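## Task

Every yellow sponge has a lot number printed on the shelf edge directly beneath it. Find all yellow sponges in the storeroom whose lot number starts with the digit 6 and set each one on the desk so that no part of it sticks out over the desk's edge. All other yellow sponges must stay on the shelves they started on. The desk must stay roughly where it was. The robot must not tip over or finish leaning, or the task fails.

## Robot and tools

Robot: TidyBot++, a four-caster mobile base (0.54 m long, 0.50 m wide, 0.38 m tall) carrying one seven-joint arm with a five-finger right hand. The shoulder sits 0.12 m ahead of the base centre, 0.68 m up. Segments: upper arm 0.42 m, forearm 0.31 m, wrist to hand point 0.32 m. The arm begins folded, hand down, wrist up to 0.15 m ahead of the base. Cameras: base_camera (644x364, fixed on the base) and wrist_camera (504x504, on the wrist, little-finger side, aimed at the hand point).

Frames: base frame has its origin on the floor below the base centre, x forward, y left, z up, metres. hand_pose and "target" use it. The odometry frame is the base frame as it was at scene start; base_odometry reports x, y and heading (rad, left positive, -3.142 to 3.142) there, from wheel turns only, so slip looks like travel. base_tilt is in degrees, positive when leaning forward or right.

move: one action plus optional "cameras" and "blocking". Action keys:
- base: an object with any of translate_m (forward +, -2 to 2 m), strafe_m (left +, -2 to 2 m), rotate_rad (counter-clockwise seen from above +, -6.3 to 6.3). All are offsets relative to the base's pose when the command starts, not places in odometry.
- joints: absolute targets by name. joint_1_rad (any angle; positive is clockwise from above, opposite to heading), joint_2_rad (-2.249 to 2.249, shoulder, 0 upright), joint_3_rad (any), joint_4_rad (-2.579 to 2.579, elbow), joint_5_rad (any), joint_6_rad (-2.099 to 2.099, wrist), joint_7_rad (any; hand roll). Radians. Finger keys hand_little, hand_ring, hand_middle, hand_index, hand_thumb_bend, hand_thumb_turn run -1 (closed; for thumb_turn, in front of the palm) to +1 (open). hand_force_limit (-1 to 1, roughly 0 to 10 N, 15 N for thumb motors) and hand_speed (-0.96 to 1) are settings. A camera-forward reference posture is 0, -1.2, 3.142, -2.03, 0, -0.203, -1.832.
- target: one list of seven numbers [x, y, z, qw, qx, qy, qz], an absolute hand pose in the base frame (metres, unit quaternion). With it, joints may hold only the hand keys.
- speeds: top-speed caps for translate_m/strafe_m (0.05 to 0.5 m/s; give one only for a combined move) and rotate_rad (0.1 to 1.57 rad/s).
- min_time_s: 0.1 to 8, the shortest duration for each arm motion.
blocking true (default) returns once everything rests; false returns in about 0.5 s. An unknown key makes the call invalid; an out-of-range value is refused, and a refusal or an uncommanded stop cancels the remaining move/wait/finished_scene calls of that reply.

wait: seconds 0 to 10, optional cameras; returns early if earlier moves finish. stop: brakes all your running motions. zoom_image: camera plus region [x0, y0, x1, y1] in image pixels, at most 504 by 504, on the latest image. show_instructions: shows reference pages. finished_scene: scene = the number of the current scene (printed at the end of each result); irreversible, and the goal must hold without the robot.

Results: "move" is "done" or the worst status; base_status, joint_status, hand_status give per-motion outcomes (done, moving, off_target, not_followed, contact_stop, time_out, stopped, torque_fault, limit_stop_at_motor_heat). hand_target is where the hand would be at the joint targets; hand_pose is where it measures. hand_stopped_by lists little, ring, middle, index, thumb_bend, thumb_turn: moving, target, force, stalled or fault. *_load_n are fingertip loads in N (positive = pushed open); a lost grip drops them near 0. motor_effort is percent of max torque, peak in brackets. "pose unreachable" or "joint command not followed" means the arm targets were withheld; "ARM HIT" means a hard self or base hit. MOTOR HOT appears near 60 °C; an over-temperature fault at 75 °C makes the arm sag for 30 to 60 s.

Hand geometry: the hand point lies 0.045 m in front of the palm and 0.07 m off the hand axis; +z runs along straight fingers (reaching 0.06 to 0.07 m beyond), +y out of the palm, +x away from the thumb. With the thumb turned in front (thumb_turn -1), the hand wraps objects about 0.035 to 0.065 m thick. For gentle grips use hand_speed -0.94 or lower and raise hand_force_limit from its starting 0; a motor only moves when its target changes by at least 0.002.

Tips: after a target, correct position by adding (wanted minus hand_pose) to the last target; to hold still, resend hand_target, not hand_pose. Loads make the arm sag. Hand points down reach about 0.93 m high at most, only near the base. Low forward targets close to the base may end off pose or drive the arm into the base; nothing stops the arm hitting the base or furniture.

Avoid: driving or turning while the arm is caught on something high (tipping), pushing the desk, reaching far out from the folded pose over nearby furniture, swinging a stretched arm sideways, dropping held objects from height, releasing moving objects, hard hits (torque faults freeze the arm 10 s), and crushing forces on fingers.

Each tool is called after "Emit:" as name(argument=value, ...), one argument or row to a line, values as JSON.

Reference images:

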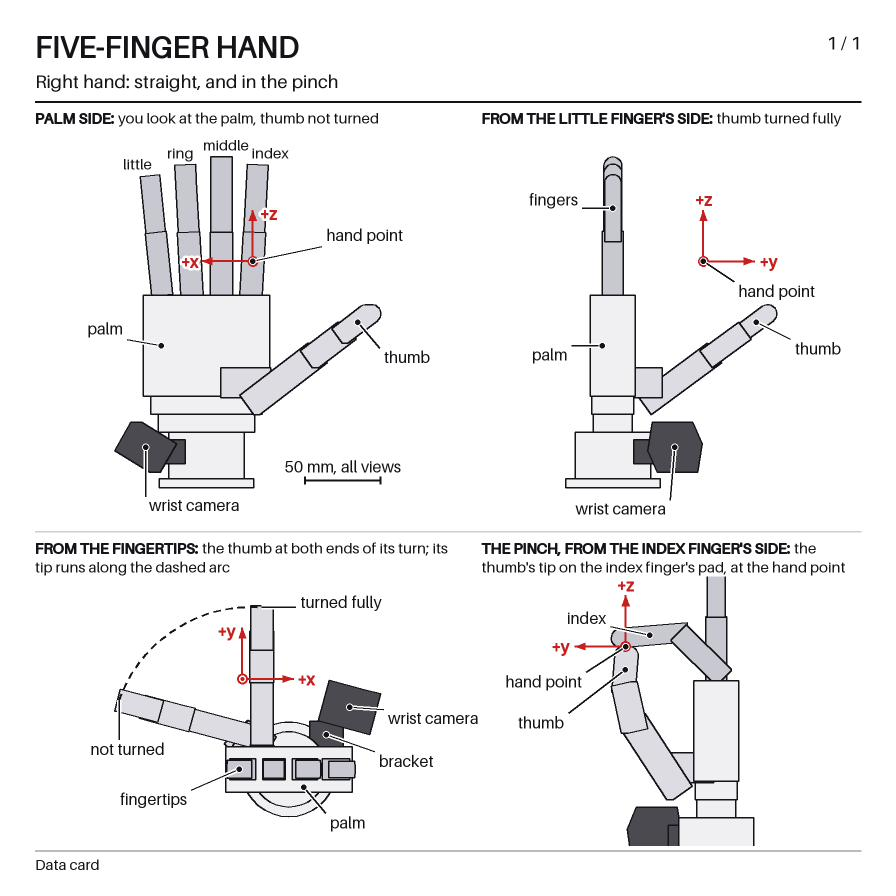

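## Session

Emit:
move(
  joints={"joint_1_rad":0,"joint_2_rad":-1.2,"joint_3_rad":3.142,"joint_4_rad":-2.03,"joint_5_rad":0,"joint_6_rad":-0.45,"joint_7_rad":-1.832},
  cameras=["base_camera", "wrist_camera"],
)

Scene clock: 3.40 s.
Motor temperatures (°C): [33 34 29 31 40 42 45]
move: done
base_odometry: x=+0.000 y=+0.000 heading=+0.000
base_tilt: forward=-0.3 right=+0.2
base_status: not commanded
joint_positions: joint_1_rad=-0.030 joint_2_rad=-1.180 joint_3_rad=+3.127 joint_4_rad=-2.050 joint_5_rad=-0.030 joint_6_rad=-0.484 joint_7_rad=+4.408 hand_little=+1.000 hand_ring=+1.000 hand_middle=+1.000 hand_index=+1.000 hand_thumb_turn=+1.000 hand_thumb_bend=+1.000 hand_force_limit=+0.000 hand_speed=-0.800
joint_status: all done
hand_stopped_by: target,target,target,target,target,target
little_load_n: 0.0
ring_load_n: 0.0
middle_load_n: 0.0
index_load_n: 0.0
thumb_bend_load_n: 0.0
thumb_turn_load_n: 0.0
motor_effort: joint_1_rad=+0(1) joint_2_rad=+14(16) joint_3_rad=+0(2) joint_4_rad=+13(17) joint_5_rad=+0(1) joint_6_rad=+8(8) joint_7_rad=+1(2)
hand_pose: x=+0.2969 y=-0.0295 z=+1.0669 quat_wxyz=(+0.142, -0.621, +0.082, -0.766) (m; base frame)
hand_target: x=+0.2804 y=-0.0490 z=+1.0953 quat_wxyz=(+0.105, -0.592, +0.078, -0.795) (m; base frame)
hand_status: not commanded
pictures: base_camera, wrist_camera
camera_calibration:
wrist_camera: T_world_to_cam=[[0.0654592, -0.992908, -0.099242, 0.0601483], [-0.337567, 0.071557, -0.938578, 1.0966], [0.939023, 0.0949394, -0.330489, 0.196604], [0, 0, 0, 1]] pos_world=[0.181621, -0.037413, 1.10019]

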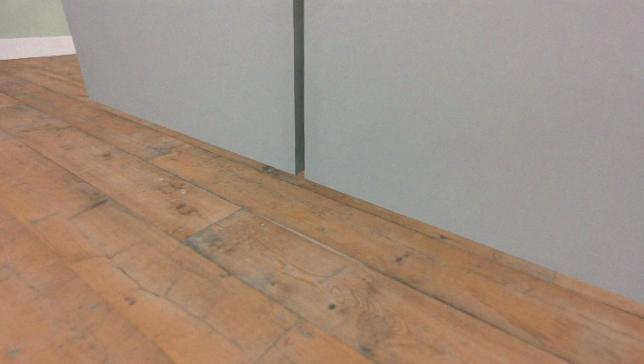

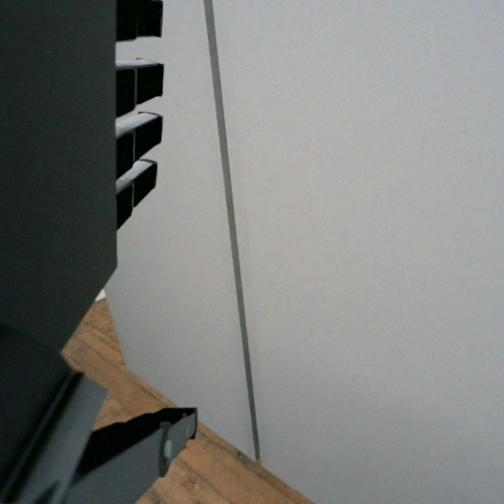

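Emit:
move(
  base={"rotate_rad":0.948},
  cameras=["base_camera","wrist_camera"],
)

Emit:
move(
  base={"rotate_rad":1.571},
  cameras=["wrist_camera"],
)

Emit:
move(
  base={"rotate_rad":1.571},
  cameras=["base_camera","wrist_camera"],
)

Scene clock: 15.70 s.
move: done
base_odometry: x=+0.000 y=+0.000 heading=+0.948
base_tilt: forward=-0.3 right=+0.2
base_status: done
joint_positions: joint_1_rad=-0.026 joint_2_rad=-1.180 joint_3_rad=+3.128 joint_4_rad=-2.050 joint_5_rad=-0.030 joint_6_rad=-0.484 joint_7_rad=+4.411 hand_little=+1.000 hand_ring=+1.000 hand_middle=+1.000 hand_index=+1.000 hand_thumb_turn=+1.000 hand_thumb_bend=+1.000 hand_force_limit=+0.000 hand_speed=-0.800
joint_status: not commanded
hand_stopped_by: target,target,target,target,target,target
little_load_n: 0.0
ring_load_n: 0.0
middle_load_n: 0.0
index_load_n: 0.0
thumb_bend_load_n: 0.0
thumb_turn_load_n: 0.0
motor_effort: joint_1_rad=+0(1) joint_2_rad=+15(15) joint_3_rad=+0(1) joint_4_rad=+14(14) joint_5_rad=+0(0) joint_6_rad=+7(8) joint_7_rad=+0(1)
hand_pose: x=+0.2967 y=-0.0309 z=+1.0672 quat_wxyz=(+0.140, -0.621, +0.083, -0.767) (m; base frame)
hand_target: x=+0.2804 y=-0.0490 z=+1.0953 quat_wxyz=(+0.105, -0.592, +0.078, -0.795) (m; base frame)
hand_status: not commanded
pictures: base_camera, wrist_camera
camera_calibration:
wrist_camera: T_world_to_cam=[[0.0600702, -0.993384, -0.0978763, 0.0588585], [-0.336554, 0.0721562, -0.938896, 1.09696], [0.939746, 0.0893403, -0.329993, 0.196031], [0, 0, 0, 1]] pos_world=[0.181432, -0.0381969, 1.10038]

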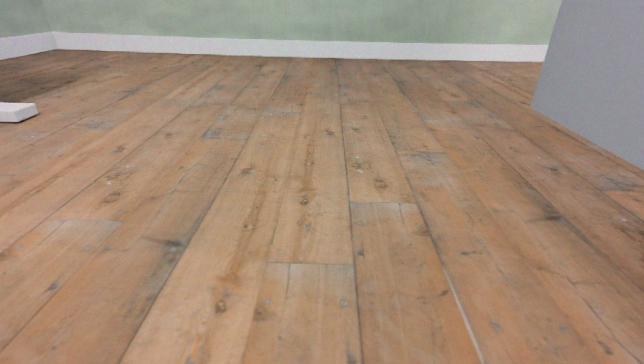

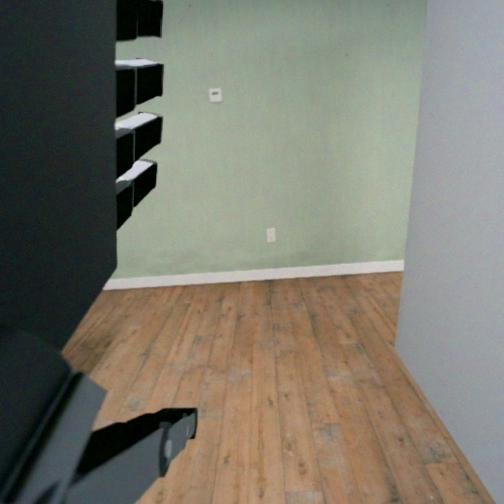

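Scene clock: 18.03 s.
move: done
base_odometry: x=+0.000 y=+0.000 heading=+2.518
base_tilt: forward=-0.3 right=+0.2
base_status: done
joint_positions: joint_1_rad=-0.024 joint_2_rad=-1.180 joint_3_rad=+3.129 joint_4_rad=-2.050 joint_5_rad=-0.030 joint_6_rad=-0.484 joint_7_rad=+4.411 hand_little=+1.000 hand_ring=+1.000 hand_middle=+1.000 hand_index=+1.000 hand_thumb_turn=+1.000 hand_thumb_bend=+1.000 hand_force_limit=+0.000 hand_speed=-0.800
joint_status: not commanded
hand_stopped_by: target,target,target,target,target,target
little_load_n: 0.0
ring_load_n: 0.0
middle_load_n: 0.0
index_load_n: 0.0
thumb_bend_load_n: 0.0
thumb_turn_load_n: 0.0
motor_effort: joint_1_rad=+0(1) joint_2_rad=+14(15) joint_3_rad=+1(1) joint_4_rad=+13(15) joint_5_rad=+0(0) joint_6_rad=+8(9) joint_7_rad=+0(1)
hand_pose: x=+0.2966 y=-0.0314 z=+1.0672 quat_wxyz=(+0.139, -0.621, +0.083, -0.767) (m; base frame)
hand_target: x=+0.2804 y=-0.0490 z=+1.0953 quat_wxyz=(+0.105, -0.592, +0.078, -0.795) (m; base frame)
hand_status: not commanded
pictures: wrist_camera
camera_calibration:
wrist_camera: T_world_to_cam=[[0.0583307, -0.993445, -0.0983075, 0.0593605], [-0.336471, 0.0731487, -0.938848, 1.09692], [0.939885, 0.0878413, -0.329999, 0.196072], [0, 0, 0, 1]] pos_world=[0.181335, -0.0384903, 1.10038]

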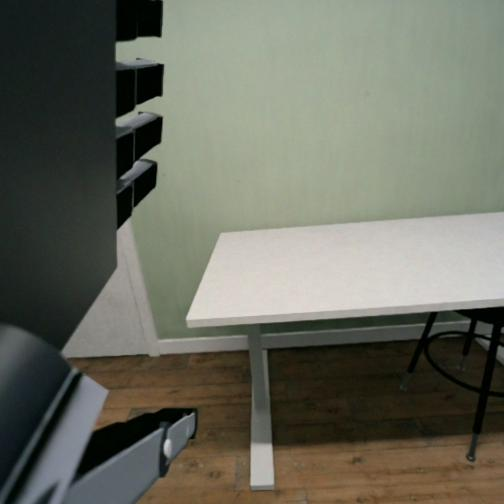

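Scene clock: 20.37 s.
move: done
base_odometry: x=+0.000 y=+0.000 heading=-2.195
base_tilt: forward=-0.3 right=+0.2
base_status: done
joint_positions: joint_1_rad=-0.023 joint_2_rad=-1.180 joint_3_rad=+3.129 joint_4_rad=-2.050 joint_5_rad=-0.030 joint_6_rad=-0.484 joint_7_rad=+4.411 hand_little=+1.000 hand_ring=+1.000 hand_middle=+1.000 hand_index=+1.000 hand_thumb_turn=+1.000 hand_thumb_bend=+1.000 hand_force_limit=+0.000 hand_speed=-0.800
joint_status: not commanded
hand_stopped_by: target,target,target,target,target,target
little_load_n: 0.0
ring_load_n: 0.0
middle_load_n: 0.0
index_load_n: 0.0
thumb_bend_load_n: 0.0
thumb_turn_load_n: 0.0
motor_effort: joint_1_rad=+0(1) joint_2_rad=+14(15) joint_3_rad=+0(1) joint_4_rad=+13(15) joint_5_rad=+0(0) joint_6_rad=+8(8) joint_7_rad=+0(1)
hand_pose: x=+0.2966 y=-0.0317 z=+1.0672 quat_wxyz=(+0.139, -0.621, +0.084, -0.767) (m; base frame)
hand_target: x=+0.2804 y=-0.0490 z=+1.0953 quat_wxyz=(+0.105, -0.592, +0.078, -0.795) (m; base frame)
hand_status: not commanded
pictures: base_camera, wrist_camera
camera_calibration:
wrist_camera: T_world_to_cam=[[0.0573837, -0.99347, -0.098612, 0.0596713], [-0.336327, 0.073764, -0.938852, 1.09694], [0.939995, 0.0870407, -0.329898, 0.195926], [0, 0, 0, 1]] pos_world=[0.181337, -0.0386865, 1.10038]

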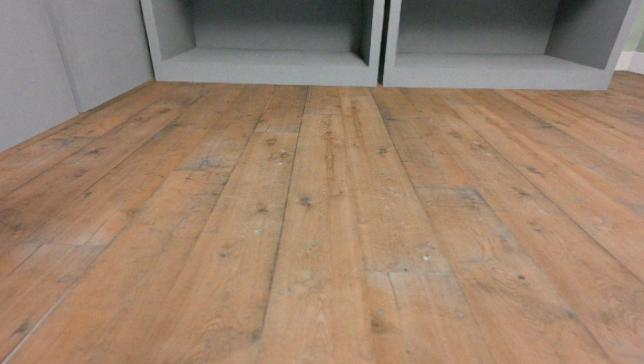

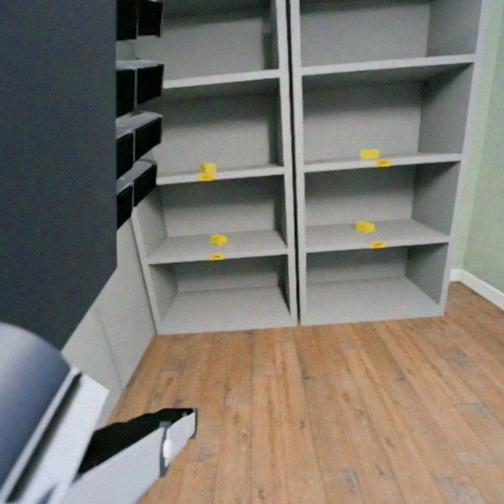

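Emit:
move(
  base={"translate_m":1.14,"strafe_m":-0.62},
  joints={"joint_6_rad":-0.6},
  cameras=["base_camera","wrist_camera"],
)

Emit:
zoom_image(
  camera="wrist_camera",
  region=[160, 300, 360, 450],
)

Emit:
move(
  base={"strafe_m":0.98},
  cameras=["base_camera","wrist_camera"],
)

Emit:
zoom_image(
  camera="wrist_camera",
  region=[160, 300, 360, 450],
)

Scene clock: 34.07 s.
move: done
base_odometry: x=-1.169 y=-0.563 heading=-2.194
base_tilt: forward=-0.3 right=+0.2
base_status: done
joint_positions: joint_1_rad=-0.023 joint_2_rad=-1.182 joint_3_rad=+3.131 joint_4_rad=-2.044 joint_5_rad=-0.030 joint_6_rad=-0.590 joint_7_rad=+4.411 hand_little=+1.000 hand_ring=+1.000 hand_middle=+1.000 hand_index=+1.000 hand_thumb_turn=+1.000 hand_thumb_bend=+1.000 hand_force_limit=+0.000 hand_speed=-0.800
joint_status: all done
hand_stopped_by: target,target,target,target,target,target
little_load_n: 0.0
ring_load_n: 0.0
middle_load_n: 0.0
index_load_n: 0.0
thumb_bend_load_n: 0.0
thumb_turn_load_n: 0.0
motor_effort: joint_1_rad=+0(1) joint_2_rad=+15(17) joint_3_rad=+0(2) joint_4_rad=+14(16) joint_5_rad=+0(1) joint_6_rad=+8(10) joint_7_rad=+1(1)
hand_pose: x=+0.2953 y=-0.0322 z=+1.0368 quat_wxyz=(+0.134, -0.657, +0.089, -0.736) (m; base frame)
hand_target: x=+0.2841 y=-0.0490 z=+1.0467 quat_wxyz=(+0.098, -0.650, +0.086, -0.749) (m; base frame)
hand_status: not commanded
pictures: base_camera, wrist_camera
camera_calibration:
wrist_camera: T_world_to_cam=[[0.0480119, -0.993728, -0.100992, 0.0615028], [-0.426203, 0.0710603, -0.901832, 1.056], [0.903352, 0.0863417, -0.420119, 0.291516], [0, 0, 0, 1]] pos_world=[0.183775, -0.0390924, 1.08101]

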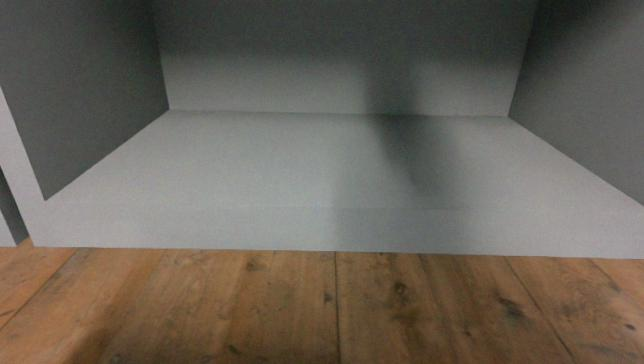

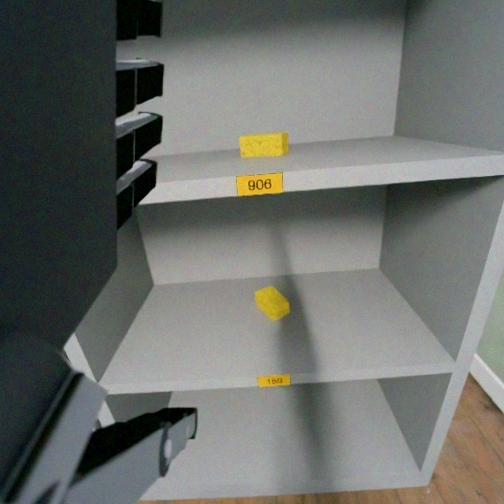

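Scaled by 2.520 from the camera's 504x504 image, which has a finer 720x720 frame.

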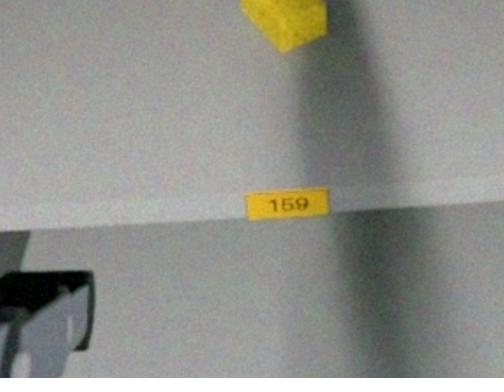

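Scene clock: 37.07 s.
move: done
base_odometry: x=-0.373 y=-1.135 heading=-2.194
base_tilt: forward=-0.3 right=+0.2
base_status: done
joint_positions: joint_1_rad=-0.019 joint_2_rad=-1.182 joint_3_rad=+3.135 joint_4_rad=-2.044 joint_5_rad=-0.030 joint_6_rad=-0.590 joint_7_rad=+4.411 hand_little=+1.000 hand_ring=+1.000 hand_middle=+1.000 hand_index=+1.000 hand_thumb_turn=+1.000 hand_thumb_bend=+1.000 hand_force_limit=+0.000 hand_speed=-0.800
joint_status: not commanded
hand_stopped_by: target,target,target,target,target,target
little_load_n: 0.0
ring_load_n: 0.0
middle_load_n: 0.0
index_load_n: 0.0
thumb_bend_load_n: 0.0
thumb_turn_load_n: 0.0
motor_effort: joint_1_rad=+0(2) joint_2_rad=+14(15) joint_3_rad=+0(2) joint_4_rad=+14(15) joint_5_rad=+0(1) joint_6_rad=+8(9) joint_7_rad=+0(1)
hand_pose: x=+0.2951 y=-0.0345 z=+1.0367 quat_wxyz=(+0.133, -0.657, +0.093, -0.736) (m; base frame)
hand_target: x=+0.2841 y=-0.0490 z=+1.0467 quat_wxyz=(+0.098, -0.650, +0.086, -0.749) (m; base frame)
hand_status: not commanded
pictures: base_camera, wrist_camera
camera_calibration:
wrist_camera: T_world_to_cam=[[0.0424028, -0.993596, -0.104735, 0.0646214], [-0.425875, 0.0768534, -0.901512, 1.0558], [0.903788, 0.0828304, -0.419888, 0.291347], [0, 0, 0, 1]] pos_world=[0.183584, -0.041067, 1.08092]

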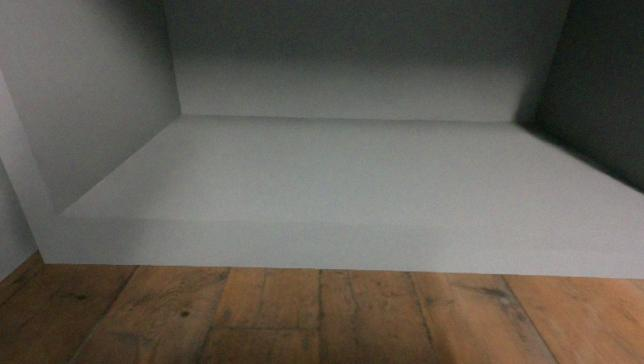

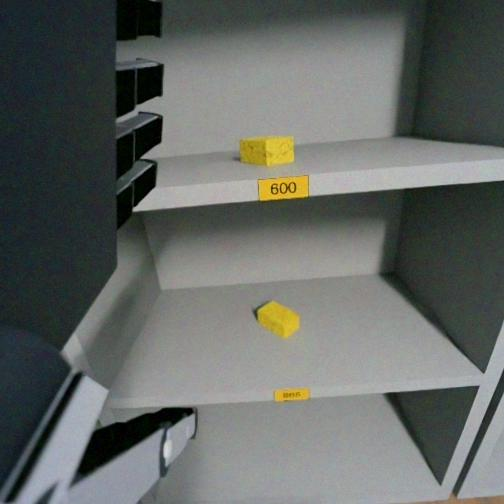

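Scaled by 2.520 from the camera's 504x504 image, which has a finer 720x720 frame.

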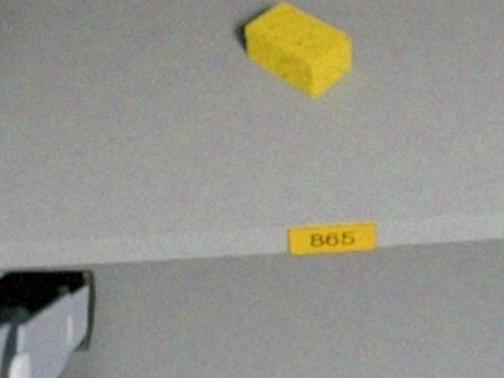

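Emit:
zoom_image(
  camera="wrist_camera",
  region=[210, 110, 330, 210],
)

Scaled by 4.200 from the camera's 504x504 image, which has a finer 720x720 frame.

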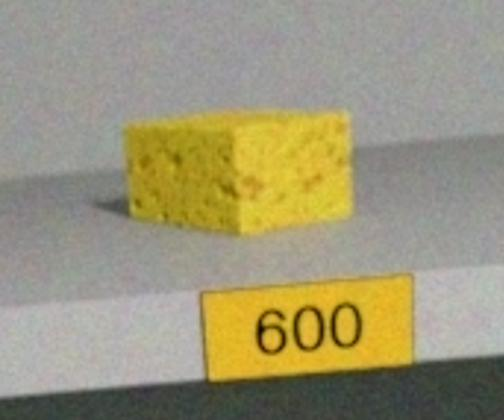

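Emit:
move(
  base={"strafe_m":-0.12,"rotate_rad":0.02},
  joints={"joint_1_rad":0.145,"joint_2_rad":0.167,"joint_3_rad":3.142,"joint_4_rad":-0.538,"joint_5_rad":-0.641,"joint_6_rad":-1.744,"joint_7_rad":-1.44,"hand_speed":0.0,"hand_thumb_turn":-1.0},
  min_time_s=2,
  cameras=["wrist_camera"],
)

Emit:
move(
  base={"translate_m":0.2},
  speeds={"translate_m":0.2},
  cameras=["wrist_camera"],
)

Scene clock: 84.07 s.
move: done
base_odometry: x=-0.471 y=-1.065 heading=-2.173
base_tilt: forward=-0.3 right=+0.2
base_status: done
joint_positions: joint_1_rad=+0.115 joint_2_rad=+0.144 joint_3_rad=+3.142 joint_4_rad=-0.562 joint_5_rad=-0.571 joint_6_rad=-1.698 joint_7_rad=+4.802 hand_little=+1.000 hand_ring=+1.000 hand_middle=+1.000 hand_index=+1.000 hand_thumb_turn=-1.000 hand_thumb_bend=+1.000 hand_force_limit=+0.000 hand_speed=+0.000
joint_status: all done
hand_stopped_by: target,target,target,target,target,target
little_load_n: 0.0
ring_load_n: 0.0
middle_load_n: 0.0
index_load_n: 0.0
thumb_bend_load_n: 0.0
thumb_turn_load_n: 0.0
motor_effort: joint_1_rad=+0(2) joint_2_rad=-16(18) joint_3_rad=-1(2) joint_4_rad=+10(15) joint_5_rad=-3(3) joint_6_rad=+5(9) joint_7_rad=+0(1)
hand_pose: x=+0.5792 y=+0.0673 z=+1.0928 quat_wxyz=(+0.211, -0.897, -0.123, -0.369) (m; base frame)
hand_target: x=+0.5776 y=+0.0720 z=+1.0895 quat_wxyz=(+0.226, -0.894, -0.150, -0.357) (m; base frame)
hand_status: not commanded
pictures: wrist_camera
camera_calibration:
wrist_camera: T_world_to_cam=[[0.510545, -0.85091, -0.123678, -0.100358], [-0.834915, -0.456196, -0.307899, 0.843571], [0.205573, 0.260457, -0.943346, 1.01421], [0, 0, 0, 1]] pos_world=[0.547054, 0.0352799, 1.20408]

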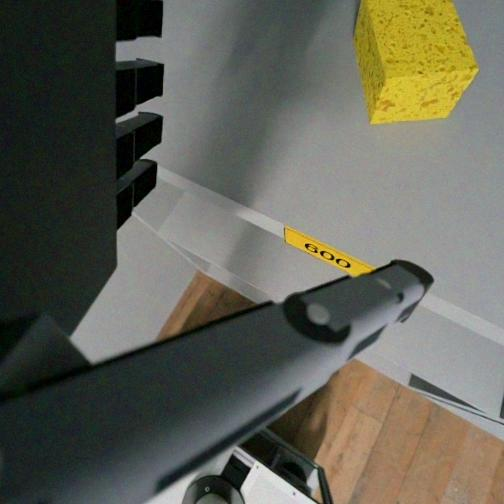

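Scene clock: 85.80 s.
move: done
base_odometry: x=-0.584 y=-1.230 heading=-2.173
base_tilt: forward=-0.3 right=+0.2
base_status: done
joint_positions: joint_1_rad=+0.117 joint_2_rad=+0.157 joint_3_rad=+3.142 joint_4_rad=-0.558 joint_5_rad=-0.574 joint_6_rad=-1.703 joint_7_rad=+4.803 hand_little=+1.000 hand_ring=+1.000 hand_middle=+1.000 hand_index=+1.000 hand_thumb_turn=-1.000 hand_thumb_bend=+1.000 hand_force_limit=+0.000 hand_speed=+0.000
joint_status: not commanded
hand_stopped_by: target,target,target,target,target,target
little_load_n: 0.0
ring_load_n: 0.0
middle_load_n: 0.0
index_load_n: 0.0
thumb_bend_load_n: 0.0
thumb_turn_load_n: 0.5
motor_effort: joint_1_rad=+0(1) joint_2_rad=-16(20) joint_3_rad=-1(1) joint_4_rad=+11(11) joint_5_rad=-3(3) joint_6_rad=+6(6) joint_7_rad=+0(1)
hand_pose: x=+0.5834 y=+0.0666 z=+1.0881 quat_wxyz=(+0.213, -0.898, -0.122, -0.364) (m; base frame)
hand_target: x=+0.5776 y=+0.0720 z=+1.0895 quat_wxyz=(+0.226, -0.894, -0.150, -0.357) (m; base frame)
hand_status: not commanded
pictures: wrist_camera
camera_calibration:
wrist_camera: T_world_to_cam=[[0.510872, -0.849675, -0.130619, -0.0964356], [-0.837483, -0.457629, -0.29866, 0.836892], [0.193989, 0.261969, -0.945379, 1.01797], [0, 0, 0, 1]] pos_world=[0.552673, 0.0343699, 1.19972]

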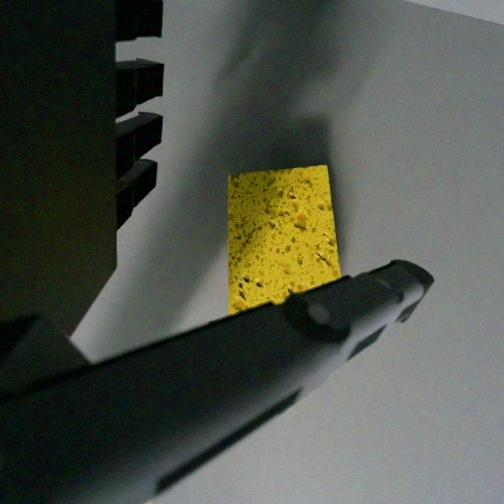

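Emit:
move(
  joints={"joint_1_rad":0.145,"joint_2_rad":0.122,"joint_3_rad":3.142,"joint_4_rad":-0.717,"joint_5_rad":-0.636,"joint_6_rad":-1.637,"joint_7_rad":-1.358,"hand_index":0.85,"hand_middle":0.85,"hand_ring":0.85,"hand_little":0.85},
  min_time_s=1,
)

Emit:
move(
  joints={"joint_1_rad":0.145,"joint_2_rad":0.078,"joint_3_rad":3.142,"joint_4_rad":-0.895,"joint_5_rad":-0.632,"joint_6_rad":-1.529,"joint_7_rad":-1.276},
  min_time_s=1,
  cameras=["wrist_camera"],
)

Scene clock: 106.03 s.
move: done
base_odometry: x=-0.584 y=-1.230 heading=-2.173
base_tilt: forward=-0.3 right=+0.2
base_status: not commanded
joint_positions: joint_1_rad=+0.117 joint_2_rad=+0.156 joint_3_rad=+3.142 joint_4_rad=-0.707 joint_5_rad=-0.575 joint_6_rad=-1.669 joint_7_rad=+4.884 hand_little=+0.850 hand_ring=+0.850 hand_middle=+0.850 hand_index=+0.850 hand_thumb_turn=-1.000 hand_thumb_bend=+1.000 hand_force_limit=+0.000 hand_speed=+0.000
joint_status: all done
hand_stopped_by: target,target,target,target,target,target
little_load_n: 0.0
ring_load_n: 0.0
middle_load_n: 0.0
index_load_n: 0.0
thumb_bend_load_n: 0.0
thumb_turn_load_n: 0.0
motor_effort: joint_1_rad=+0(1) joint_2_rad=-17(20) joint_3_rad=-1(2) joint_4_rad=+12(12) joint_5_rad=-3(4) joint_6_rad=+5(6) joint_7_rad=+0(1)
hand_pose: x=+0.5914 y=+0.0656 z=+1.0385 quat_wxyz=(+0.217, -0.912, -0.136, -0.322) (m; base frame)
hand_target: x=+0.5886 y=+0.0717 z=+1.0633 quat_wxyz=(+0.228, -0.893, -0.152, -0.357) (m; base frame)
hand_status: not commanded
pictures: none

Scene clock: 107.33 s.
move: done
base_odometry: x=-0.584 y=-1.230 heading=-2.173
base_tilt: forward=-0.2 right=+0.2
base_status: not commanded
joint_positions: joint_1_rad=+0.119 joint_2_rad=+0.085 joint_3_rad=+3.142 joint_4_rad=-0.862 joint_5_rad=-0.578 joint_6_rad=-1.552 joint_7_rad=+4.966 hand_little=+0.850 hand_ring=+0.850 hand_middle=+0.850 hand_index=+0.850 hand_thumb_turn=-1.000 hand_thumb_bend=+1.000 hand_force_limit=+0.000 hand_speed=+0.000
joint_status: all done
hand_stopped_by: target,target,target,target,target,target
little_load_n: 0.0
ring_load_n: 0.0
middle_load_n: 0.0
index_load_n: 0.5
thumb_bend_load_n: 0.0
thumb_turn_load_n: 0.0
motor_effort: joint_1_rad=-1(1) joint_2_rad=-11(18) joint_3_rad=-1(2) joint_4_rad=+10(12) joint_5_rad=-1(3) joint_6_rad=+4(6) joint_7_rad=+1(1)
hand_pose: x=+0.5928 y=+0.0665 z=+1.0312 quat_wxyz=(+0.211, -0.902, -0.146, -0.348) (m; base frame)
hand_target: x=+0.5963 y=+0.0696 z=+1.0318 quat_wxyz=(+0.226, -0.893, -0.152, -0.357) (m; base frame)
hand_status: not commanded
pictures: wrist_camera
camera_calibration:
wrist_camera: T_world_to_cam=[[0.547565, -0.827962, -0.121043, -0.141802], [-0.820975, -0.503614, -0.269024, 0.790437], [0.161783, 0.246681, -0.955497, 0.992922], [0, 0, 0, 1]] pos_world=[0.565937, 0.0357332, 1.14422]

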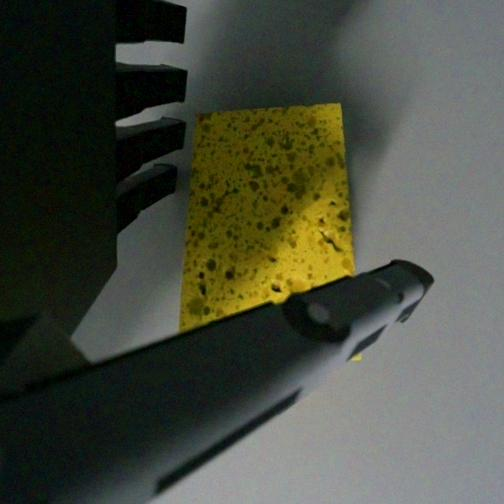

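Emit:
move(
  joints={"joint_1_rad":0.145,"joint_2_rad":0.076,"joint_3_rad":3.142,"joint_4_rad":-0.93,"joint_5_rad":-0.632,"joint_6_rad":-1.505,"joint_7_rad":-1.266},
  min_time_s=1,
)

Emit:
move(
  joints={"hand_speed":-0.8,"hand_force_limit":-0.6,"hand_index":0.2,"hand_middle":0.2,"hand_ring":0.2,"hand_little":0.2,"hand_thumb_bend":0.4},
  cameras=["wrist_camera"],
)

Scene clock: 114.23 s.
move: done
base_odometry: x=-0.584 y=-1.230 heading=-2.173
base_tilt: forward=-0.3 right=+0.2
base_status: not commanded
joint_positions: joint_1_rad=+0.119 joint_2_rad=+0.071 joint_3_rad=+3.142 joint_4_rad=-0.890 joint_5_rad=-0.580 joint_6_rad=-1.528 joint_7_rad=+4.976 hand_little=+0.850 hand_ring=+0.850 hand_middle=+0.850 hand_index=+0.850 hand_thumb_turn=-1.000 hand_thumb_bend=+1.000 hand_force_limit=+0.000 hand_speed=+0.000
joint_status: all done
hand_stopped_by: target,target,target,target,target,target
little_load_n: 0.0
ring_load_n: 0.0
middle_load_n: 0.0
index_load_n: 0.5
thumb_bend_load_n: 0.0
thumb_turn_load_n: 0.0
motor_effort: joint_1_rad=-1(1) joint_2_rad=-10(12) joint_3_rad=-1(2) joint_4_rad=+8(10) joint_5_rad=-1(2) joint_6_rad=+3(4) joint_7_rad=+1(1)
hand_pose: x=+0.5926 y=+0.0666 z=+1.0307 quat_wxyz=(+0.211, -0.900, -0.145, -0.354) (m; base frame)
hand_target: x=+0.6000 y=+0.0688 z=+1.0222 quat_wxyz=(+0.228, -0.895, -0.148, -0.355) (m; base frame)
hand_status: not commanded
pictures: none

Scene clock: 116.57 s.
move: off_target
base_odometry: x=-0.584 y=-1.230 heading=-2.173
base_tilt: forward=-0.2 right=+0.1
base_status: not commanded
joint_positions: joint_1_rad=+0.120 joint_2_rad=+0.071 joint_3_rad=+3.142 joint_4_rad=-0.893 joint_5_rad=-0.585 joint_6_rad=-1.524 joint_7_rad=+4.980 hand_little=+0.200 hand_ring=+0.445 hand_middle=+0.519 hand_index=+0.834 hand_thumb_turn=-1.000 hand_thumb_bend=+0.803 hand_force_limit=-0.600 hand_speed=-0.800
joint_status: hand_ring off_target (ended at +0.445, target +0.200); hand_middle off_target (ended at +0.519, target +0.200); hand_index off_target (ended at +0.834, target +0.200); hand_thumb_bend off_target (ended at +0.803, target +0.400); the others done
hand_stopped_by: target,force,force,force,force,target
little_load_n: 0.0
ring_load_n: 1.5
middle_load_n: 0.5
index_load_n: 0.5
thumb_bend_load_n: 2.0
thumb_turn_load_n: -2.5
motor_effort: joint_1_rad=+0(2) joint_2_rad=-10(11) joint_3_rad=+0(1) joint_4_rad=+7(10) joint_5_rad=-1(2) joint_6_rad=+2(4) joint_7_rad=+0(1)
hand_pose: x=+0.5935 y=+0.0679 z=+1.0309 quat_wxyz=(+0.213, -0.898, -0.147, -0.355) (m; base frame)
hand_target: x=+0.6000 y=+0.0688 z=+1.0222 quat_wxyz=(+0.228, -0.895, -0.148, -0.355) (m; base frame)
hand_status: not commanded
pictures: wrist_camera
camera_calibration:
wrist_camera: T_world_to_cam=[[0.54978, -0.82708, -0.116967, -0.146636], [-0.81646, -0.502501, -0.284403, 0.804754], [0.176448, 0.251858, -0.951543, 0.979074], [0, 0, 0, 1]] pos_world=[0.564911, 0.0365225, 1.14335]

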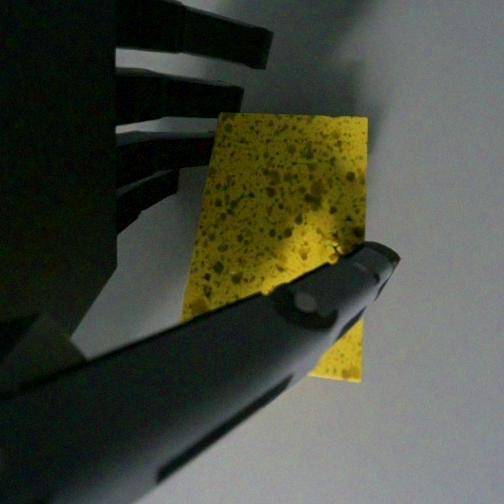

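Emit:
move(
  joints={"hand_speed":-0.94,"hand_force_limit":-0.2,"hand_index":0.3,"hand_middle":0.1,"hand_ring":0.1,"hand_thumb_bend":0.3},
  cameras=["wrist_camera"],
)

Scene clock: 124.10 s.
move: off_target
base_odometry: x=-0.584 y=-1.230 heading=-2.173
base_tilt: forward=-0.3 right=+0.1
base_status: not commanded
joint_positions: joint_1_rad=+0.120 joint_2_rad=+0.071 joint_3_rad=+3.142 joint_4_rad=-0.895 joint_5_rad=-0.593 joint_6_rad=-1.519 joint_7_rad=+4.985 hand_little=+0.200 hand_ring=+0.373 hand_middle=+0.475 hand_index=+0.367 hand_thumb_turn=-1.000 hand_thumb_bend=+0.703 hand_force_limit=-0.200 hand_speed=-0.940
joint_status: hand_ring off_target (ended at +0.373, target +0.100); hand_middle off_target (ended at +0.475, target +0.100); hand_index off_target (ended at +0.367, target +0.300); hand_thumb_bend off_target (ended at +0.703, target +0.300); the others done
hand_stopped_by: target,force,force,force,force,target
little_load_n: 0.0
ring_load_n: 2.5
middle_load_n: 0.5
index_load_n: 4.0
thumb_bend_load_n: 6.0
thumb_turn_load_n: -7.0
motor_effort: joint_1_rad=+1(2) joint_2_rad=-12(12) joint_3_rad=+1(1) joint_4_rad=+10(10) joint_5_rad=-1(2) joint_6_rad=+3(3) joint_7_rad=+0(1)
hand_pose: x=+0.5948 y=+0.0699 z=+1.0321 quat_wxyz=(+0.215, -0.897, -0.149, -0.357) (m; base frame)
hand_target: x=+0.6000 y=+0.0688 z=+1.0222 quat_wxyz=(+0.228, -0.895, -0.148, -0.355) (m; base frame)
hand_status: not commanded
pictures: wrist_camera
camera_calibration:
wrist_camera: T_world_to_cam=[[0.554546, -0.823779, -0.117758, -0.147761], [-0.812293, -0.505134, -0.291581, 0.812267], [0.180714, 0.257349, -0.94927, 0.974104], [0, 0, 0, 1]] pos_world=[0.565705, 0.0378958, 1.14413]

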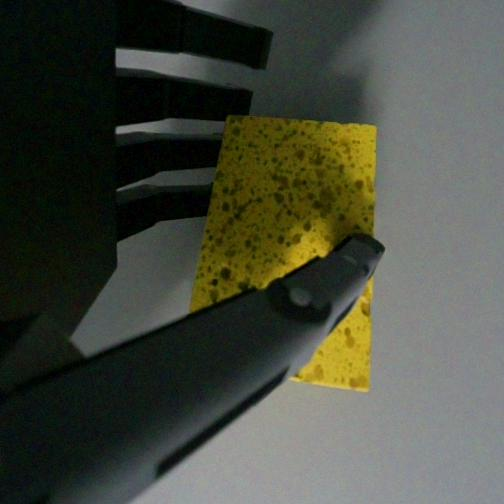

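Emit:
move(
  joints={"hand_speed":0.0,"hand_index":0.9,"hand_middle":0.9,"hand_ring":0.9,"hand_little":0.9,"hand_thumb_bend":1.0},
)

Emit:
move(
  joints={"joint_1_rad":0.275,"joint_2_rad":0.335,"joint_3_rad":3.142,"joint_4_rad":-0.346,"joint_5_rad":-0.8,"joint_6_rad":-1.861,"joint_7_rad":-1.59},
  min_time_s=2,
  cameras=["wrist_camera"],
)

Scene clock: 163.53 s.
move: done
base_odometry: x=-0.584 y=-1.230 heading=-2.173
base_tilt: forward=-0.2 right=+0.2
base_status: not commanded
joint_positions: joint_1_rad=+0.122 joint_2_rad=+0.071 joint_3_rad=+3.142 joint_4_rad=-0.902 joint_5_rad=-0.594 joint_6_rad=-1.517 joint_7_rad=+4.985 hand_little=+0.900 hand_ring=+0.900 hand_middle=+0.900 hand_index=+0.900 hand_thumb_turn=-1.000 hand_thumb_bend=+1.000 hand_force_limit=-0.200 hand_speed=+0.000
joint_status: all done
hand_stopped_by: target,target,target,target,target,target
little_load_n: 0.0
ring_load_n: 0.0
middle_load_n: 0.0
index_load_n: 1.0
thumb_bend_load_n: 0.0
thumb_turn_load_n: -1.0
motor_effort: joint_1_rad=-1(1) joint_2_rad=-12(14) joint_3_rad=-1(1) joint_4_rad=+10(10) joint_5_rad=-1(3) joint_6_rad=+3(3) joint_7_rad=+0(1)
hand_pose: x=+0.5949 y=+0.0692 z=+1.0296 quat_wxyz=(+0.216, -0.897, -0.147, -0.356) (m; base frame)
hand_target: x=+0.6000 y=+0.0688 z=+1.0222 quat_wxyz=(+0.228, -0.895, -0.148, -0.355) (m; base frame)
hand_status: not commanded
pictures: none

Scene clock: 165.83 s.
move: done
base_odometry: x=-0.584 y=-1.230 heading=-2.173
base_tilt: forward=-0.3 right=+0.2
base_status: not commanded
joint_positions: joint_1_rad=+0.246 joint_2_rad=+0.303 joint_3_rad=+3.142 joint_4_rad=-0.369 joint_5_rad=-0.730 joint_6_rad=-1.815 joint_7_rad=+4.736 hand_little=+0.900 hand_ring=+0.900 hand_middle=+0.900 hand_index=+0.900 hand_thumb_turn=-1.000 hand_thumb_bend=+1.000 hand_force_limit=-0.200 hand_speed=+0.000
joint_status: all done
hand_stopped_by: target,target,target,target,target,target
little_load_n: 0.0
ring_load_n: 0.0
middle_load_n: 0.0
index_load_n: 0.0
thumb_bend_load_n: 0.0
thumb_turn_load_n: 0.0
motor_effort: joint_1_rad=+0(2) joint_2_rad=-19(21) joint_3_rad=-2(3) joint_4_rad=+10(14) joint_5_rad=-3(4) joint_6_rad=+6(6) joint_7_rad=+0(2)
hand_pose: x=+0.6086 y=+0.0416 z=+1.0790 quat_wxyz=(+0.257, -0.901, -0.094, -0.337) (m; base frame)
hand_target: x=+0.6034 y=+0.0446 z=+1.0699 quat_wxyz=(+0.286, -0.902, -0.085, -0.311) (m; base frame)
hand_status: not commanded
pictures: wrist_camera
camera_calibration:
wrist_camera: T_world_to_cam=[[0.48974, -0.836564, -0.245592, 0.00464391], [-0.862305, -0.423149, -0.278163, 0.835299], [0.128779, 0.348002, -0.928607, 1.02901], [0, 0, 0, 1]] pos_world=[0.585493, -0.000758052, 1.18904]

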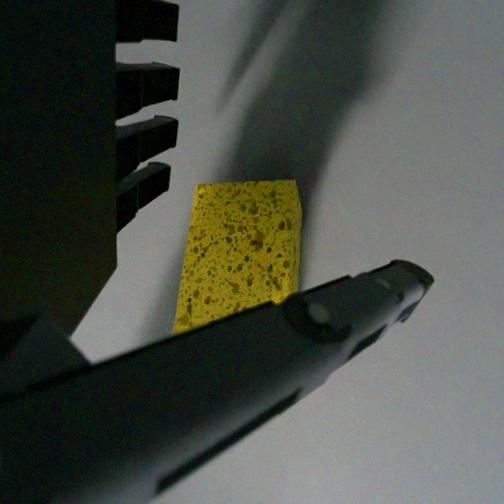

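Emit:
move(
  joints={"joint_1_rad":0.275,"joint_2_rad":0.26,"joint_3_rad":3.142,"joint_4_rad":-0.566,"joint_5_rad":-0.78,"joint_6_rad":-1.757,"joint_7_rad":-1.486},
  min_time_s=1,
)

Emit:
move(
  joints={"joint_1_rad":0.275,"joint_2_rad":0.185,"joint_3_rad":3.142,"joint_4_rad":-0.787,"joint_5_rad":-0.761,"joint_6_rad":-1.654,"joint_7_rad":-1.382},
  min_time_s=1,
  cameras=["wrist_camera"],
)

Scene clock: 176.23 s.
move: done
base_odometry: x=-0.584 y=-1.230 heading=-2.173
base_tilt: forward=-0.3 right=+0.2
base_status: not commanded
joint_positions: joint_1_rad=+0.248 joint_2_rad=+0.292 joint_3_rad=+3.141 joint_4_rad=-0.552 joint_5_rad=-0.737 joint_6_rad=-1.785 joint_7_rad=+4.759 hand_little=+0.900 hand_ring=+0.900 hand_middle=+0.900 hand_index=+0.900 hand_thumb_turn=-1.000 hand_thumb_bend=+1.000 hand_force_limit=-0.200 hand_speed=+0.000
joint_status: all done
hand_stopped_by: target,target,target,target,target,target
little_load_n: 0.0
ring_load_n: 0.0
middle_load_n: 0.5
index_load_n: 0.0
thumb_bend_load_n: 0.0
thumb_turn_load_n: 0.5
motor_effort: joint_1_rad=+0(1) joint_2_rad=-19(21) joint_3_rad=-1(3) joint_4_rad=+10(11) joint_5_rad=-3(4) joint_6_rad=+5(6) joint_7_rad=+0(1)
hand_pose: x=+0.6083 y=+0.0448 z=+1.0287 quat_wxyz=(+0.283, -0.914, -0.072, -0.281) (m; base frame)
hand_target: x=+0.6065 y=+0.0452 z=+1.0489 quat_wxyz=(+0.289, -0.901, -0.085, -0.312) (m; base frame)
hand_status: not commanded
pictures: none

Scene clock: 177.53 s.
move: done
base_odometry: x=-0.584 y=-1.230 heading=-2.173
base_tilt: forward=-0.2 right=+0.2
base_status: not commanded
joint_positions: joint_1_rad=+0.256 joint_2_rad=+0.199 joint_3_rad=+3.141 joint_4_rad=-0.753 joint_5_rad=-0.737 joint_6_rad=-1.668 joint_7_rad=+4.859 hand_little=+0.900 hand_ring=+0.900 hand_middle=+0.900 hand_index=+0.900 hand_thumb_turn=-1.000 hand_thumb_bend=+1.000 hand_force_limit=-0.200 hand_speed=+0.000
joint_status: all done
hand_stopped_by: target,target,target,target,target,target
little_load_n: 0.0
ring_load_n: 0.0
middle_load_n: 0.0
index_load_n: 1.5
thumb_bend_load_n: 0.0
thumb_turn_load_n: 0.5
motor_effort: joint_1_rad=-1(2) joint_2_rad=-15(21) joint_3_rad=-2(2) joint_4_rad=+8(11) joint_5_rad=-2(4) joint_6_rad=+1(5) joint_7_rad=+1(1)
hand_pose: x=+0.6044 y=+0.0470 z=+1.0189 quat_wxyz=(+0.283, -0.907, -0.077, -0.303) (m; base frame)
hand_target: x=+0.6041 y=+0.0443 z=+1.0190 quat_wxyz=(+0.286, -0.902, -0.085, -0.311) (m; base frame)
hand_status: not commanded
pictures: wrist_camera
camera_calibration:
wrist_camera: T_world_to_cam=[[0.470794, -0.820775, -0.323545, 0.0866017], [-0.880622, -0.414969, -0.228704, 0.777669], [0.0534538, 0.392593, -0.918158, 1.00475], [0, 0, 0, 1]] pos_world=[0.590353, -0.00066851, 1.12839]

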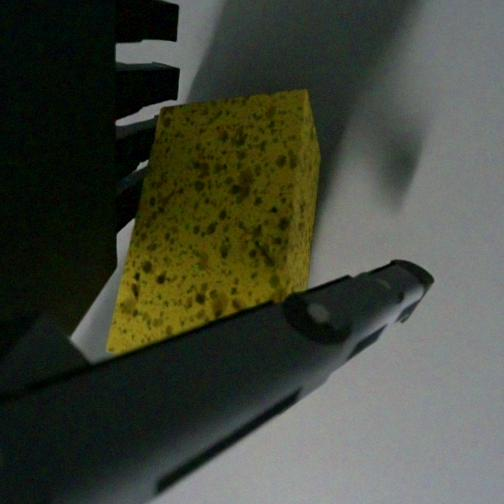

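Emit:
move(
  joints={"hand_speed":-0.8,"hand_force_limit":-0.6,"hand_index":0.2,"hand_middle":0.2,"hand_ring":0.2,"hand_little":0.2,"hand_thumb_bend":0.4},
)

Emit:
move(
  joints={"hand_speed":-0.94,"hand_force_limit":-0.2,"hand_index":0.3,"hand_middle":0.1,"hand_ring":0.1,"hand_thumb_bend":0.3},
  cameras=["wrist_camera"],
)

Scene clock: 183.77 s.
move: off_target
base_odometry: x=-0.584 y=-1.230 heading=-2.173
base_tilt: forward=-0.3 right=+0.2
base_status: not commanded
joint_positions: joint_1_rad=+0.256 joint_2_rad=+0.198 joint_3_rad=+3.141 joint_4_rad=-0.755 joint_5_rad=-0.739 joint_6_rad=-1.667 joint_7_rad=+4.860 hand_little=+0.200 hand_ring=+0.202 hand_middle=+0.311 hand_index=+0.885 hand_thumb_turn=-1.000 hand_thumb_bend=+0.689 hand_force_limit=-0.600 hand_speed=-0.800
joint_status: hand_middle off_target (ended at +0.311, target +0.200); hand_index off_target (ended at +0.885, target +0.200); hand_thumb_bend off_target (ended at +0.689, target +0.400); the others done
hand_stopped_by: target,force,force,force,force,target
little_load_n: 0.5
ring_load_n: 3.0
middle_load_n: 3.5
index_load_n: 3.0
thumb_bend_load_n: 5.0
thumb_turn_load_n: 2.5
motor_effort: joint_1_rad=+0(2) joint_2_rad=-14(16) joint_3_rad=+0(1) joint_4_rad=+9(10) joint_5_rad=-1(2) joint_6_rad=+1(2) joint_7_rad=+0(1)
hand_pose: x=+0.6043 y=+0.0477 z=+1.0192 quat_wxyz=(+0.284, -0.906, -0.078, -0.303) (m; base frame)
hand_target: x=+0.6041 y=+0.0443 z=+1.0190 quat_wxyz=(+0.286, -0.902, -0.085, -0.311) (m; base frame)
hand_status: not commanded
pictures: none

Scene clock: 184.40 s.
move: off_target
base_odometry: x=-0.584 y=-1.230 heading=-2.173
base_tilt: forward=-0.3 right=+0.1
base_status: not commanded
joint_positions: joint_1_rad=+0.256 joint_2_rad=+0.198 joint_3_rad=+3.141 joint_4_rad=-0.755 joint_5_rad=-0.739 joint_6_rad=-1.667 joint_7_rad=+4.860 hand_little=+0.200 hand_ring=+0.186 hand_middle=+0.306 hand_index=+0.881 hand_thumb_turn=-1.000 hand_thumb_bend=+0.690 hand_force_limit=-0.200 hand_speed=-0.940
joint_status: hand_ring off_target (ended at +0.186, target +0.100); hand_middle off_target (ended at +0.306, target +0.100); hand_index off_target (ended at +0.881, target +0.300); hand_thumb_bend off_target (ended at +0.690, target +0.300); the others done
hand_stopped_by: target,force,force,force,force,target
little_load_n: 0.0
ring_load_n: 4.0
middle_load_n: 4.0
index_load_n: 4.5
thumb_bend_load_n: 6.5
thumb_turn_load_n: 3.5
motor_effort: joint_1_rad=+1(1) joint_2_rad=-15(16) joint_3_rad=+0(1) joint_4_rad=+8(9) joint_5_rad=+0(1) joint_6_rad=+2(2) joint_7_rad=+1(1)
hand_pose: x=+0.6042 y=+0.0478 z=+1.0193 quat_wxyz=(+0.284, -0.906, -0.078, -0.303) (m; base frame)
hand_target: x=+0.6041 y=+0.0443 z=+1.0190 quat_wxyz=(+0.286, -0.902, -0.085, -0.311) (m; base frame)
hand_status: not commanded
pictures: wrist_camera
camera_calibration:
wrist_camera: T_world_to_cam=[[0.472524, -0.819602, -0.323996, 0.0868285], [-0.879647, -0.415978, -0.230615, 0.779186], [0.0542373, 0.393973, -0.91752, 1.00353], [0, 0, 0, 1]] pos_world=[0.589951, -0.0000768421, 1.12859]

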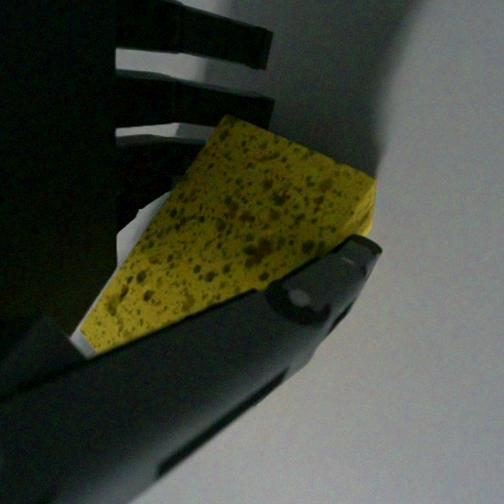

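Emit:
move(
  joints={"joint_1_rad":0.275,"joint_2_rad":0.25,"joint_3_rad":3.142,"joint_4_rad":-0.46,"joint_5_rad":-0.78,"joint_6_rad":-1.757,"joint_7_rad":-1.486},
  min_time_s=2,
  cameras=["wrist_camera"],
)

Scene clock: 192.23 s.
move: done
base_odometry: x=-0.584 y=-1.230 heading=-2.173
base_tilt: forward=-0.3 right=+0.2
base_status: not commanded
joint_positions: joint_1_rad=+0.256 joint_2_rad=+0.219 joint_3_rad=+3.141 joint_4_rad=-0.482 joint_5_rad=-0.739 joint_6_rad=-1.713 joint_7_rad=+4.837 hand_little=+0.200 hand_ring=+0.186 hand_middle=+0.306 hand_index=+0.881 hand_thumb_turn=-1.000 hand_thumb_bend=+0.690 hand_force_limit=-0.200 hand_speed=-0.940
joint_status: all done
hand_stopped_by: target,force,force,force,force,target
little_load_n: 0.5
ring_load_n: 4.5
middle_load_n: 4.0
index_load_n: 0.0
thumb_bend_load_n: 6.5
thumb_turn_load_n: 3.5
motor_effort: joint_1_rad=+0(1) joint_2_rad=-18(20) joint_3_rad=-1(2) joint_4_rad=+9(14) joint_5_rad=-3(4) joint_6_rad=+6(6) joint_7_rad=+0(2)
hand_pose: x=+0.6069 y=+0.0453 z=+1.1023 quat_wxyz=(+0.248, -0.881, -0.118, -0.385) (m; base frame)
hand_target: x=+0.6047 y=+0.0457 z=+1.0906 quat_wxyz=(+0.269, -0.887, -0.106, -0.360) (m; base frame)
hand_status: not commanded
pictures: wrist_camera
camera_calibration:
wrist_camera: T_world_to_cam=[[0.52802, -0.830817, -0.175892, -0.0859051], [-0.818157, -0.442153, -0.367586, 0.914572], [0.227626, 0.338, -0.913204, 0.973103], [0, 0, 0, 1]] pos_world=[0.57212, 0.0040999, 1.20972]

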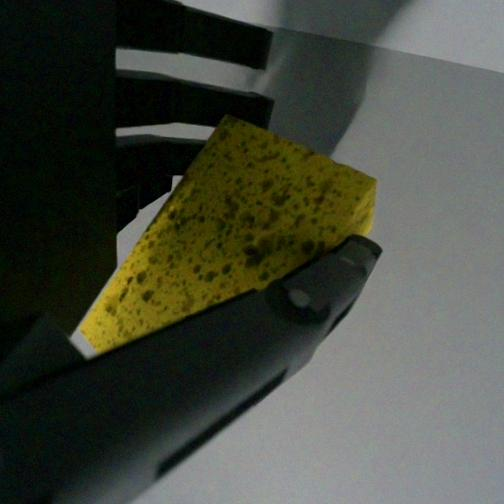

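Emit:
move(
  base={"translate_m":-0.5},
  speeds={"translate_m":0.3},
)

Emit:
move(
  base={"translate_m":-1.0,"strafe_m":-0.2},
  joints={"joint_1_rad":0.0,"joint_2_rad":-0.4,"joint_3_rad":3.142,"joint_4_rad":-1.9,"joint_5_rad":0.0,"joint_6_rad":-0.77,"joint_7_rad":-2.22},
  min_time_s=3,
  cameras=["wrist_camera"],
)

Emit:
move(
  base={"rotate_rad":-1.581},
  cameras=["base_camera","wrist_camera"],
)

Scene clock: 227.63 s.
move: done
base_odometry: x=-0.301 y=-0.818 heading=-2.173
base_tilt: forward=-0.3 right=+0.2
base_status: done
joint_positions: joint_1_rad=+0.258 joint_2_rad=+0.238 joint_3_rad=+3.141 joint_4_rad=-0.478 joint_5_rad=-0.739 joint_6_rad=-1.718 joint_7_rad=+4.837 hand_little=+0.200 hand_ring=+0.186 hand_middle=+0.306 hand_index=+0.881 hand_thumb_turn=-1.000 hand_thumb_bend=+0.690 hand_force_limit=-0.200 hand_speed=-0.940
joint_status: not commanded
hand_stopped_by: target,force,force,force,force,target
little_load_n: 0.0
ring_load_n: 4.0
middle_load_n: 4.0
index_load_n: 0.0
thumb_bend_load_n: 6.5
thumb_turn_load_n: 3.5
motor_effort: joint_1_rad=+0(2) joint_2_rad=-18(22) joint_3_rad=-2(2) joint_4_rad=+9(11) joint_5_rad=-3(4) joint_6_rad=+5(6) joint_7_rad=+0(1)
hand_pose: x=+0.6134 y=+0.0425 z=+1.0944 quat_wxyz=(+0.250, -0.884, -0.115, -0.378) (m; base frame)
hand_target: x=+0.6047 y=+0.0457 z=+1.0906 quat_wxyz=(+0.269, -0.887, -0.106, -0.360) (m; base frame)
hand_status: not commanded
pictures: none

Scene clock: 231.00 s.
move: done
base_odometry: x=+0.101 y=+0.120 heading=-2.174
base_tilt: forward=-0.3 right=+0.2
base_status: done
joint_positions: joint_1_rad=+0.030 joint_2_rad=-0.380 joint_3_rad=+3.141 joint_4_rad=-1.888 joint_5_rad=-0.066 joint_6_rad=-0.807 joint_7_rad=+4.105 hand_little=+0.200 hand_ring=+0.186 hand_middle=+0.306 hand_index=+0.881 hand_thumb_turn=-1.000 hand_thumb_bend=+0.690 hand_force_limit=-0.200 hand_speed=-0.940
joint_status: all done
hand_stopped_by: target,force,force,force,force,target
little_load_n: 0.5
ring_load_n: 4.5
middle_load_n: 4.0
index_load_n: 0.0
thumb_bend_load_n: 6.5
thumb_turn_load_n: 4.0
motor_effort: joint_1_rad=+0(2) joint_2_rad=-5(23) joint_3_rad=+0(2) joint_4_rad=+15(17) joint_5_rad=+0(5) joint_6_rad=+6(7) joint_7_rad=+0(1)
hand_pose: x=+0.4726 y=-0.0226 z=+0.8285 quat_wxyz=(+0.144, -0.866, +0.297, -0.376) (m; base frame)
hand_target: x=+0.4760 y=-0.0281 z=+0.8377 quat_wxyz=(+0.135, -0.859, +0.289, -0.400) (m; base frame)
hand_status: not commanded
pictures: wrist_camera
camera_calibration:
wrist_camera: T_world_to_cam=[[-0.288699, -0.896646, -0.335676, 0.397223], [-0.909529, 0.366347, -0.196332, 0.593642], [0.299015, 0.248626, -0.92129, 0.747569], [0, 0, 0, 1]] pos_world=[0.431079, -0.0471755, 0.938617]

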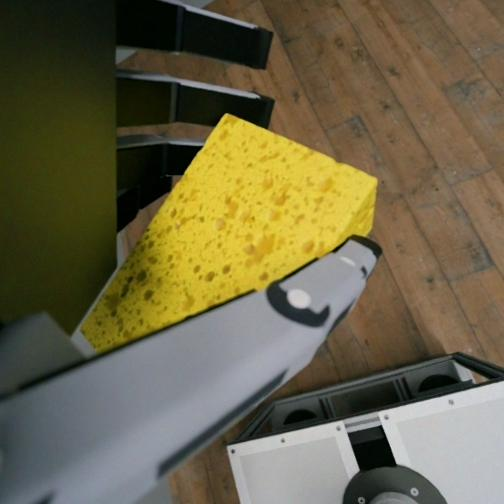

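Scene clock: 233.30 s.
move: done
base_odometry: x=+0.101 y=+0.120 heading=+2.529
base_tilt: forward=-0.3 right=+0.2
base_status: done
joint_positions: joint_1_rad=+0.025 joint_2_rad=-0.380 joint_3_rad=+3.142 joint_4_rad=-1.888 joint_5_rad=-0.059 joint_6_rad=-0.802 joint_7_rad=+4.104 hand_little=+0.200 hand_ring=+0.186 hand_middle=+0.306 hand_index=+0.881 hand_thumb_turn=-1.000 hand_thumb_bend=+0.690 hand_force_limit=-0.200 hand_speed=-0.940
joint_status: not commanded
hand_stopped_by: target,force,force,force,force,target
little_load_n: 0.0
ring_load_n: 4.5
middle_load_n: 4.0
index_load_n: 0.0
thumb_bend_load_n: 6.5
thumb_turn_load_n: 3.5
motor_effort: joint_1_rad=+0(1) joint_2_rad=-5(6) joint_3_rad=+0(2) joint_4_rad=+15(16) joint_5_rad=+0(1) joint_6_rad=+6(7) joint_7_rad=+0(1)
hand_pose: x=+0.4741 y=-0.0232 z=+0.8297 quat_wxyz=(+0.143, -0.866, +0.295, -0.379) (m; base frame)
hand_target: x=+0.4760 y=-0.0281 z=+0.8377 quat_wxyz=(+0.135, -0.859, +0.289, -0.400) (m; base frame)
hand_status: not commanded
pictures: base_camera, wrist_camera
camera_calibration:
wrist_camera: T_world_to_cam=[[-0.284766, -0.899216, -0.332143, 0.392642], [-0.909326, 0.363051, -0.203274, 0.601061], [0.303372, 0.244141, -0.921065, 0.745981], [0, 0, 0, 1]] pos_world=[0.432062, -0.0472701, 0.93969]

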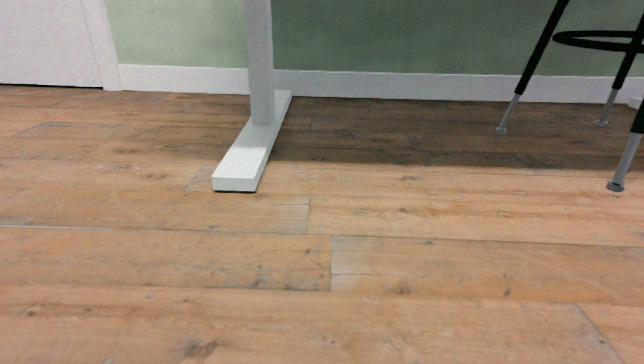

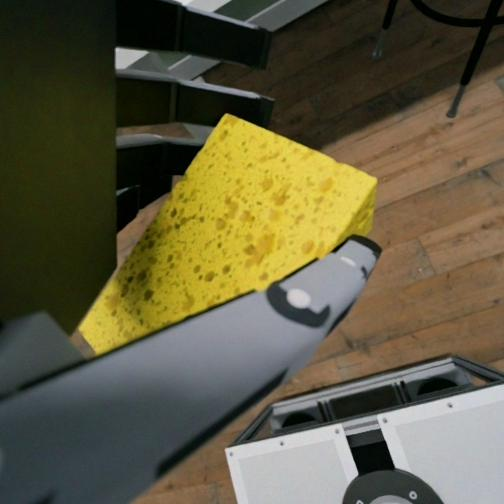

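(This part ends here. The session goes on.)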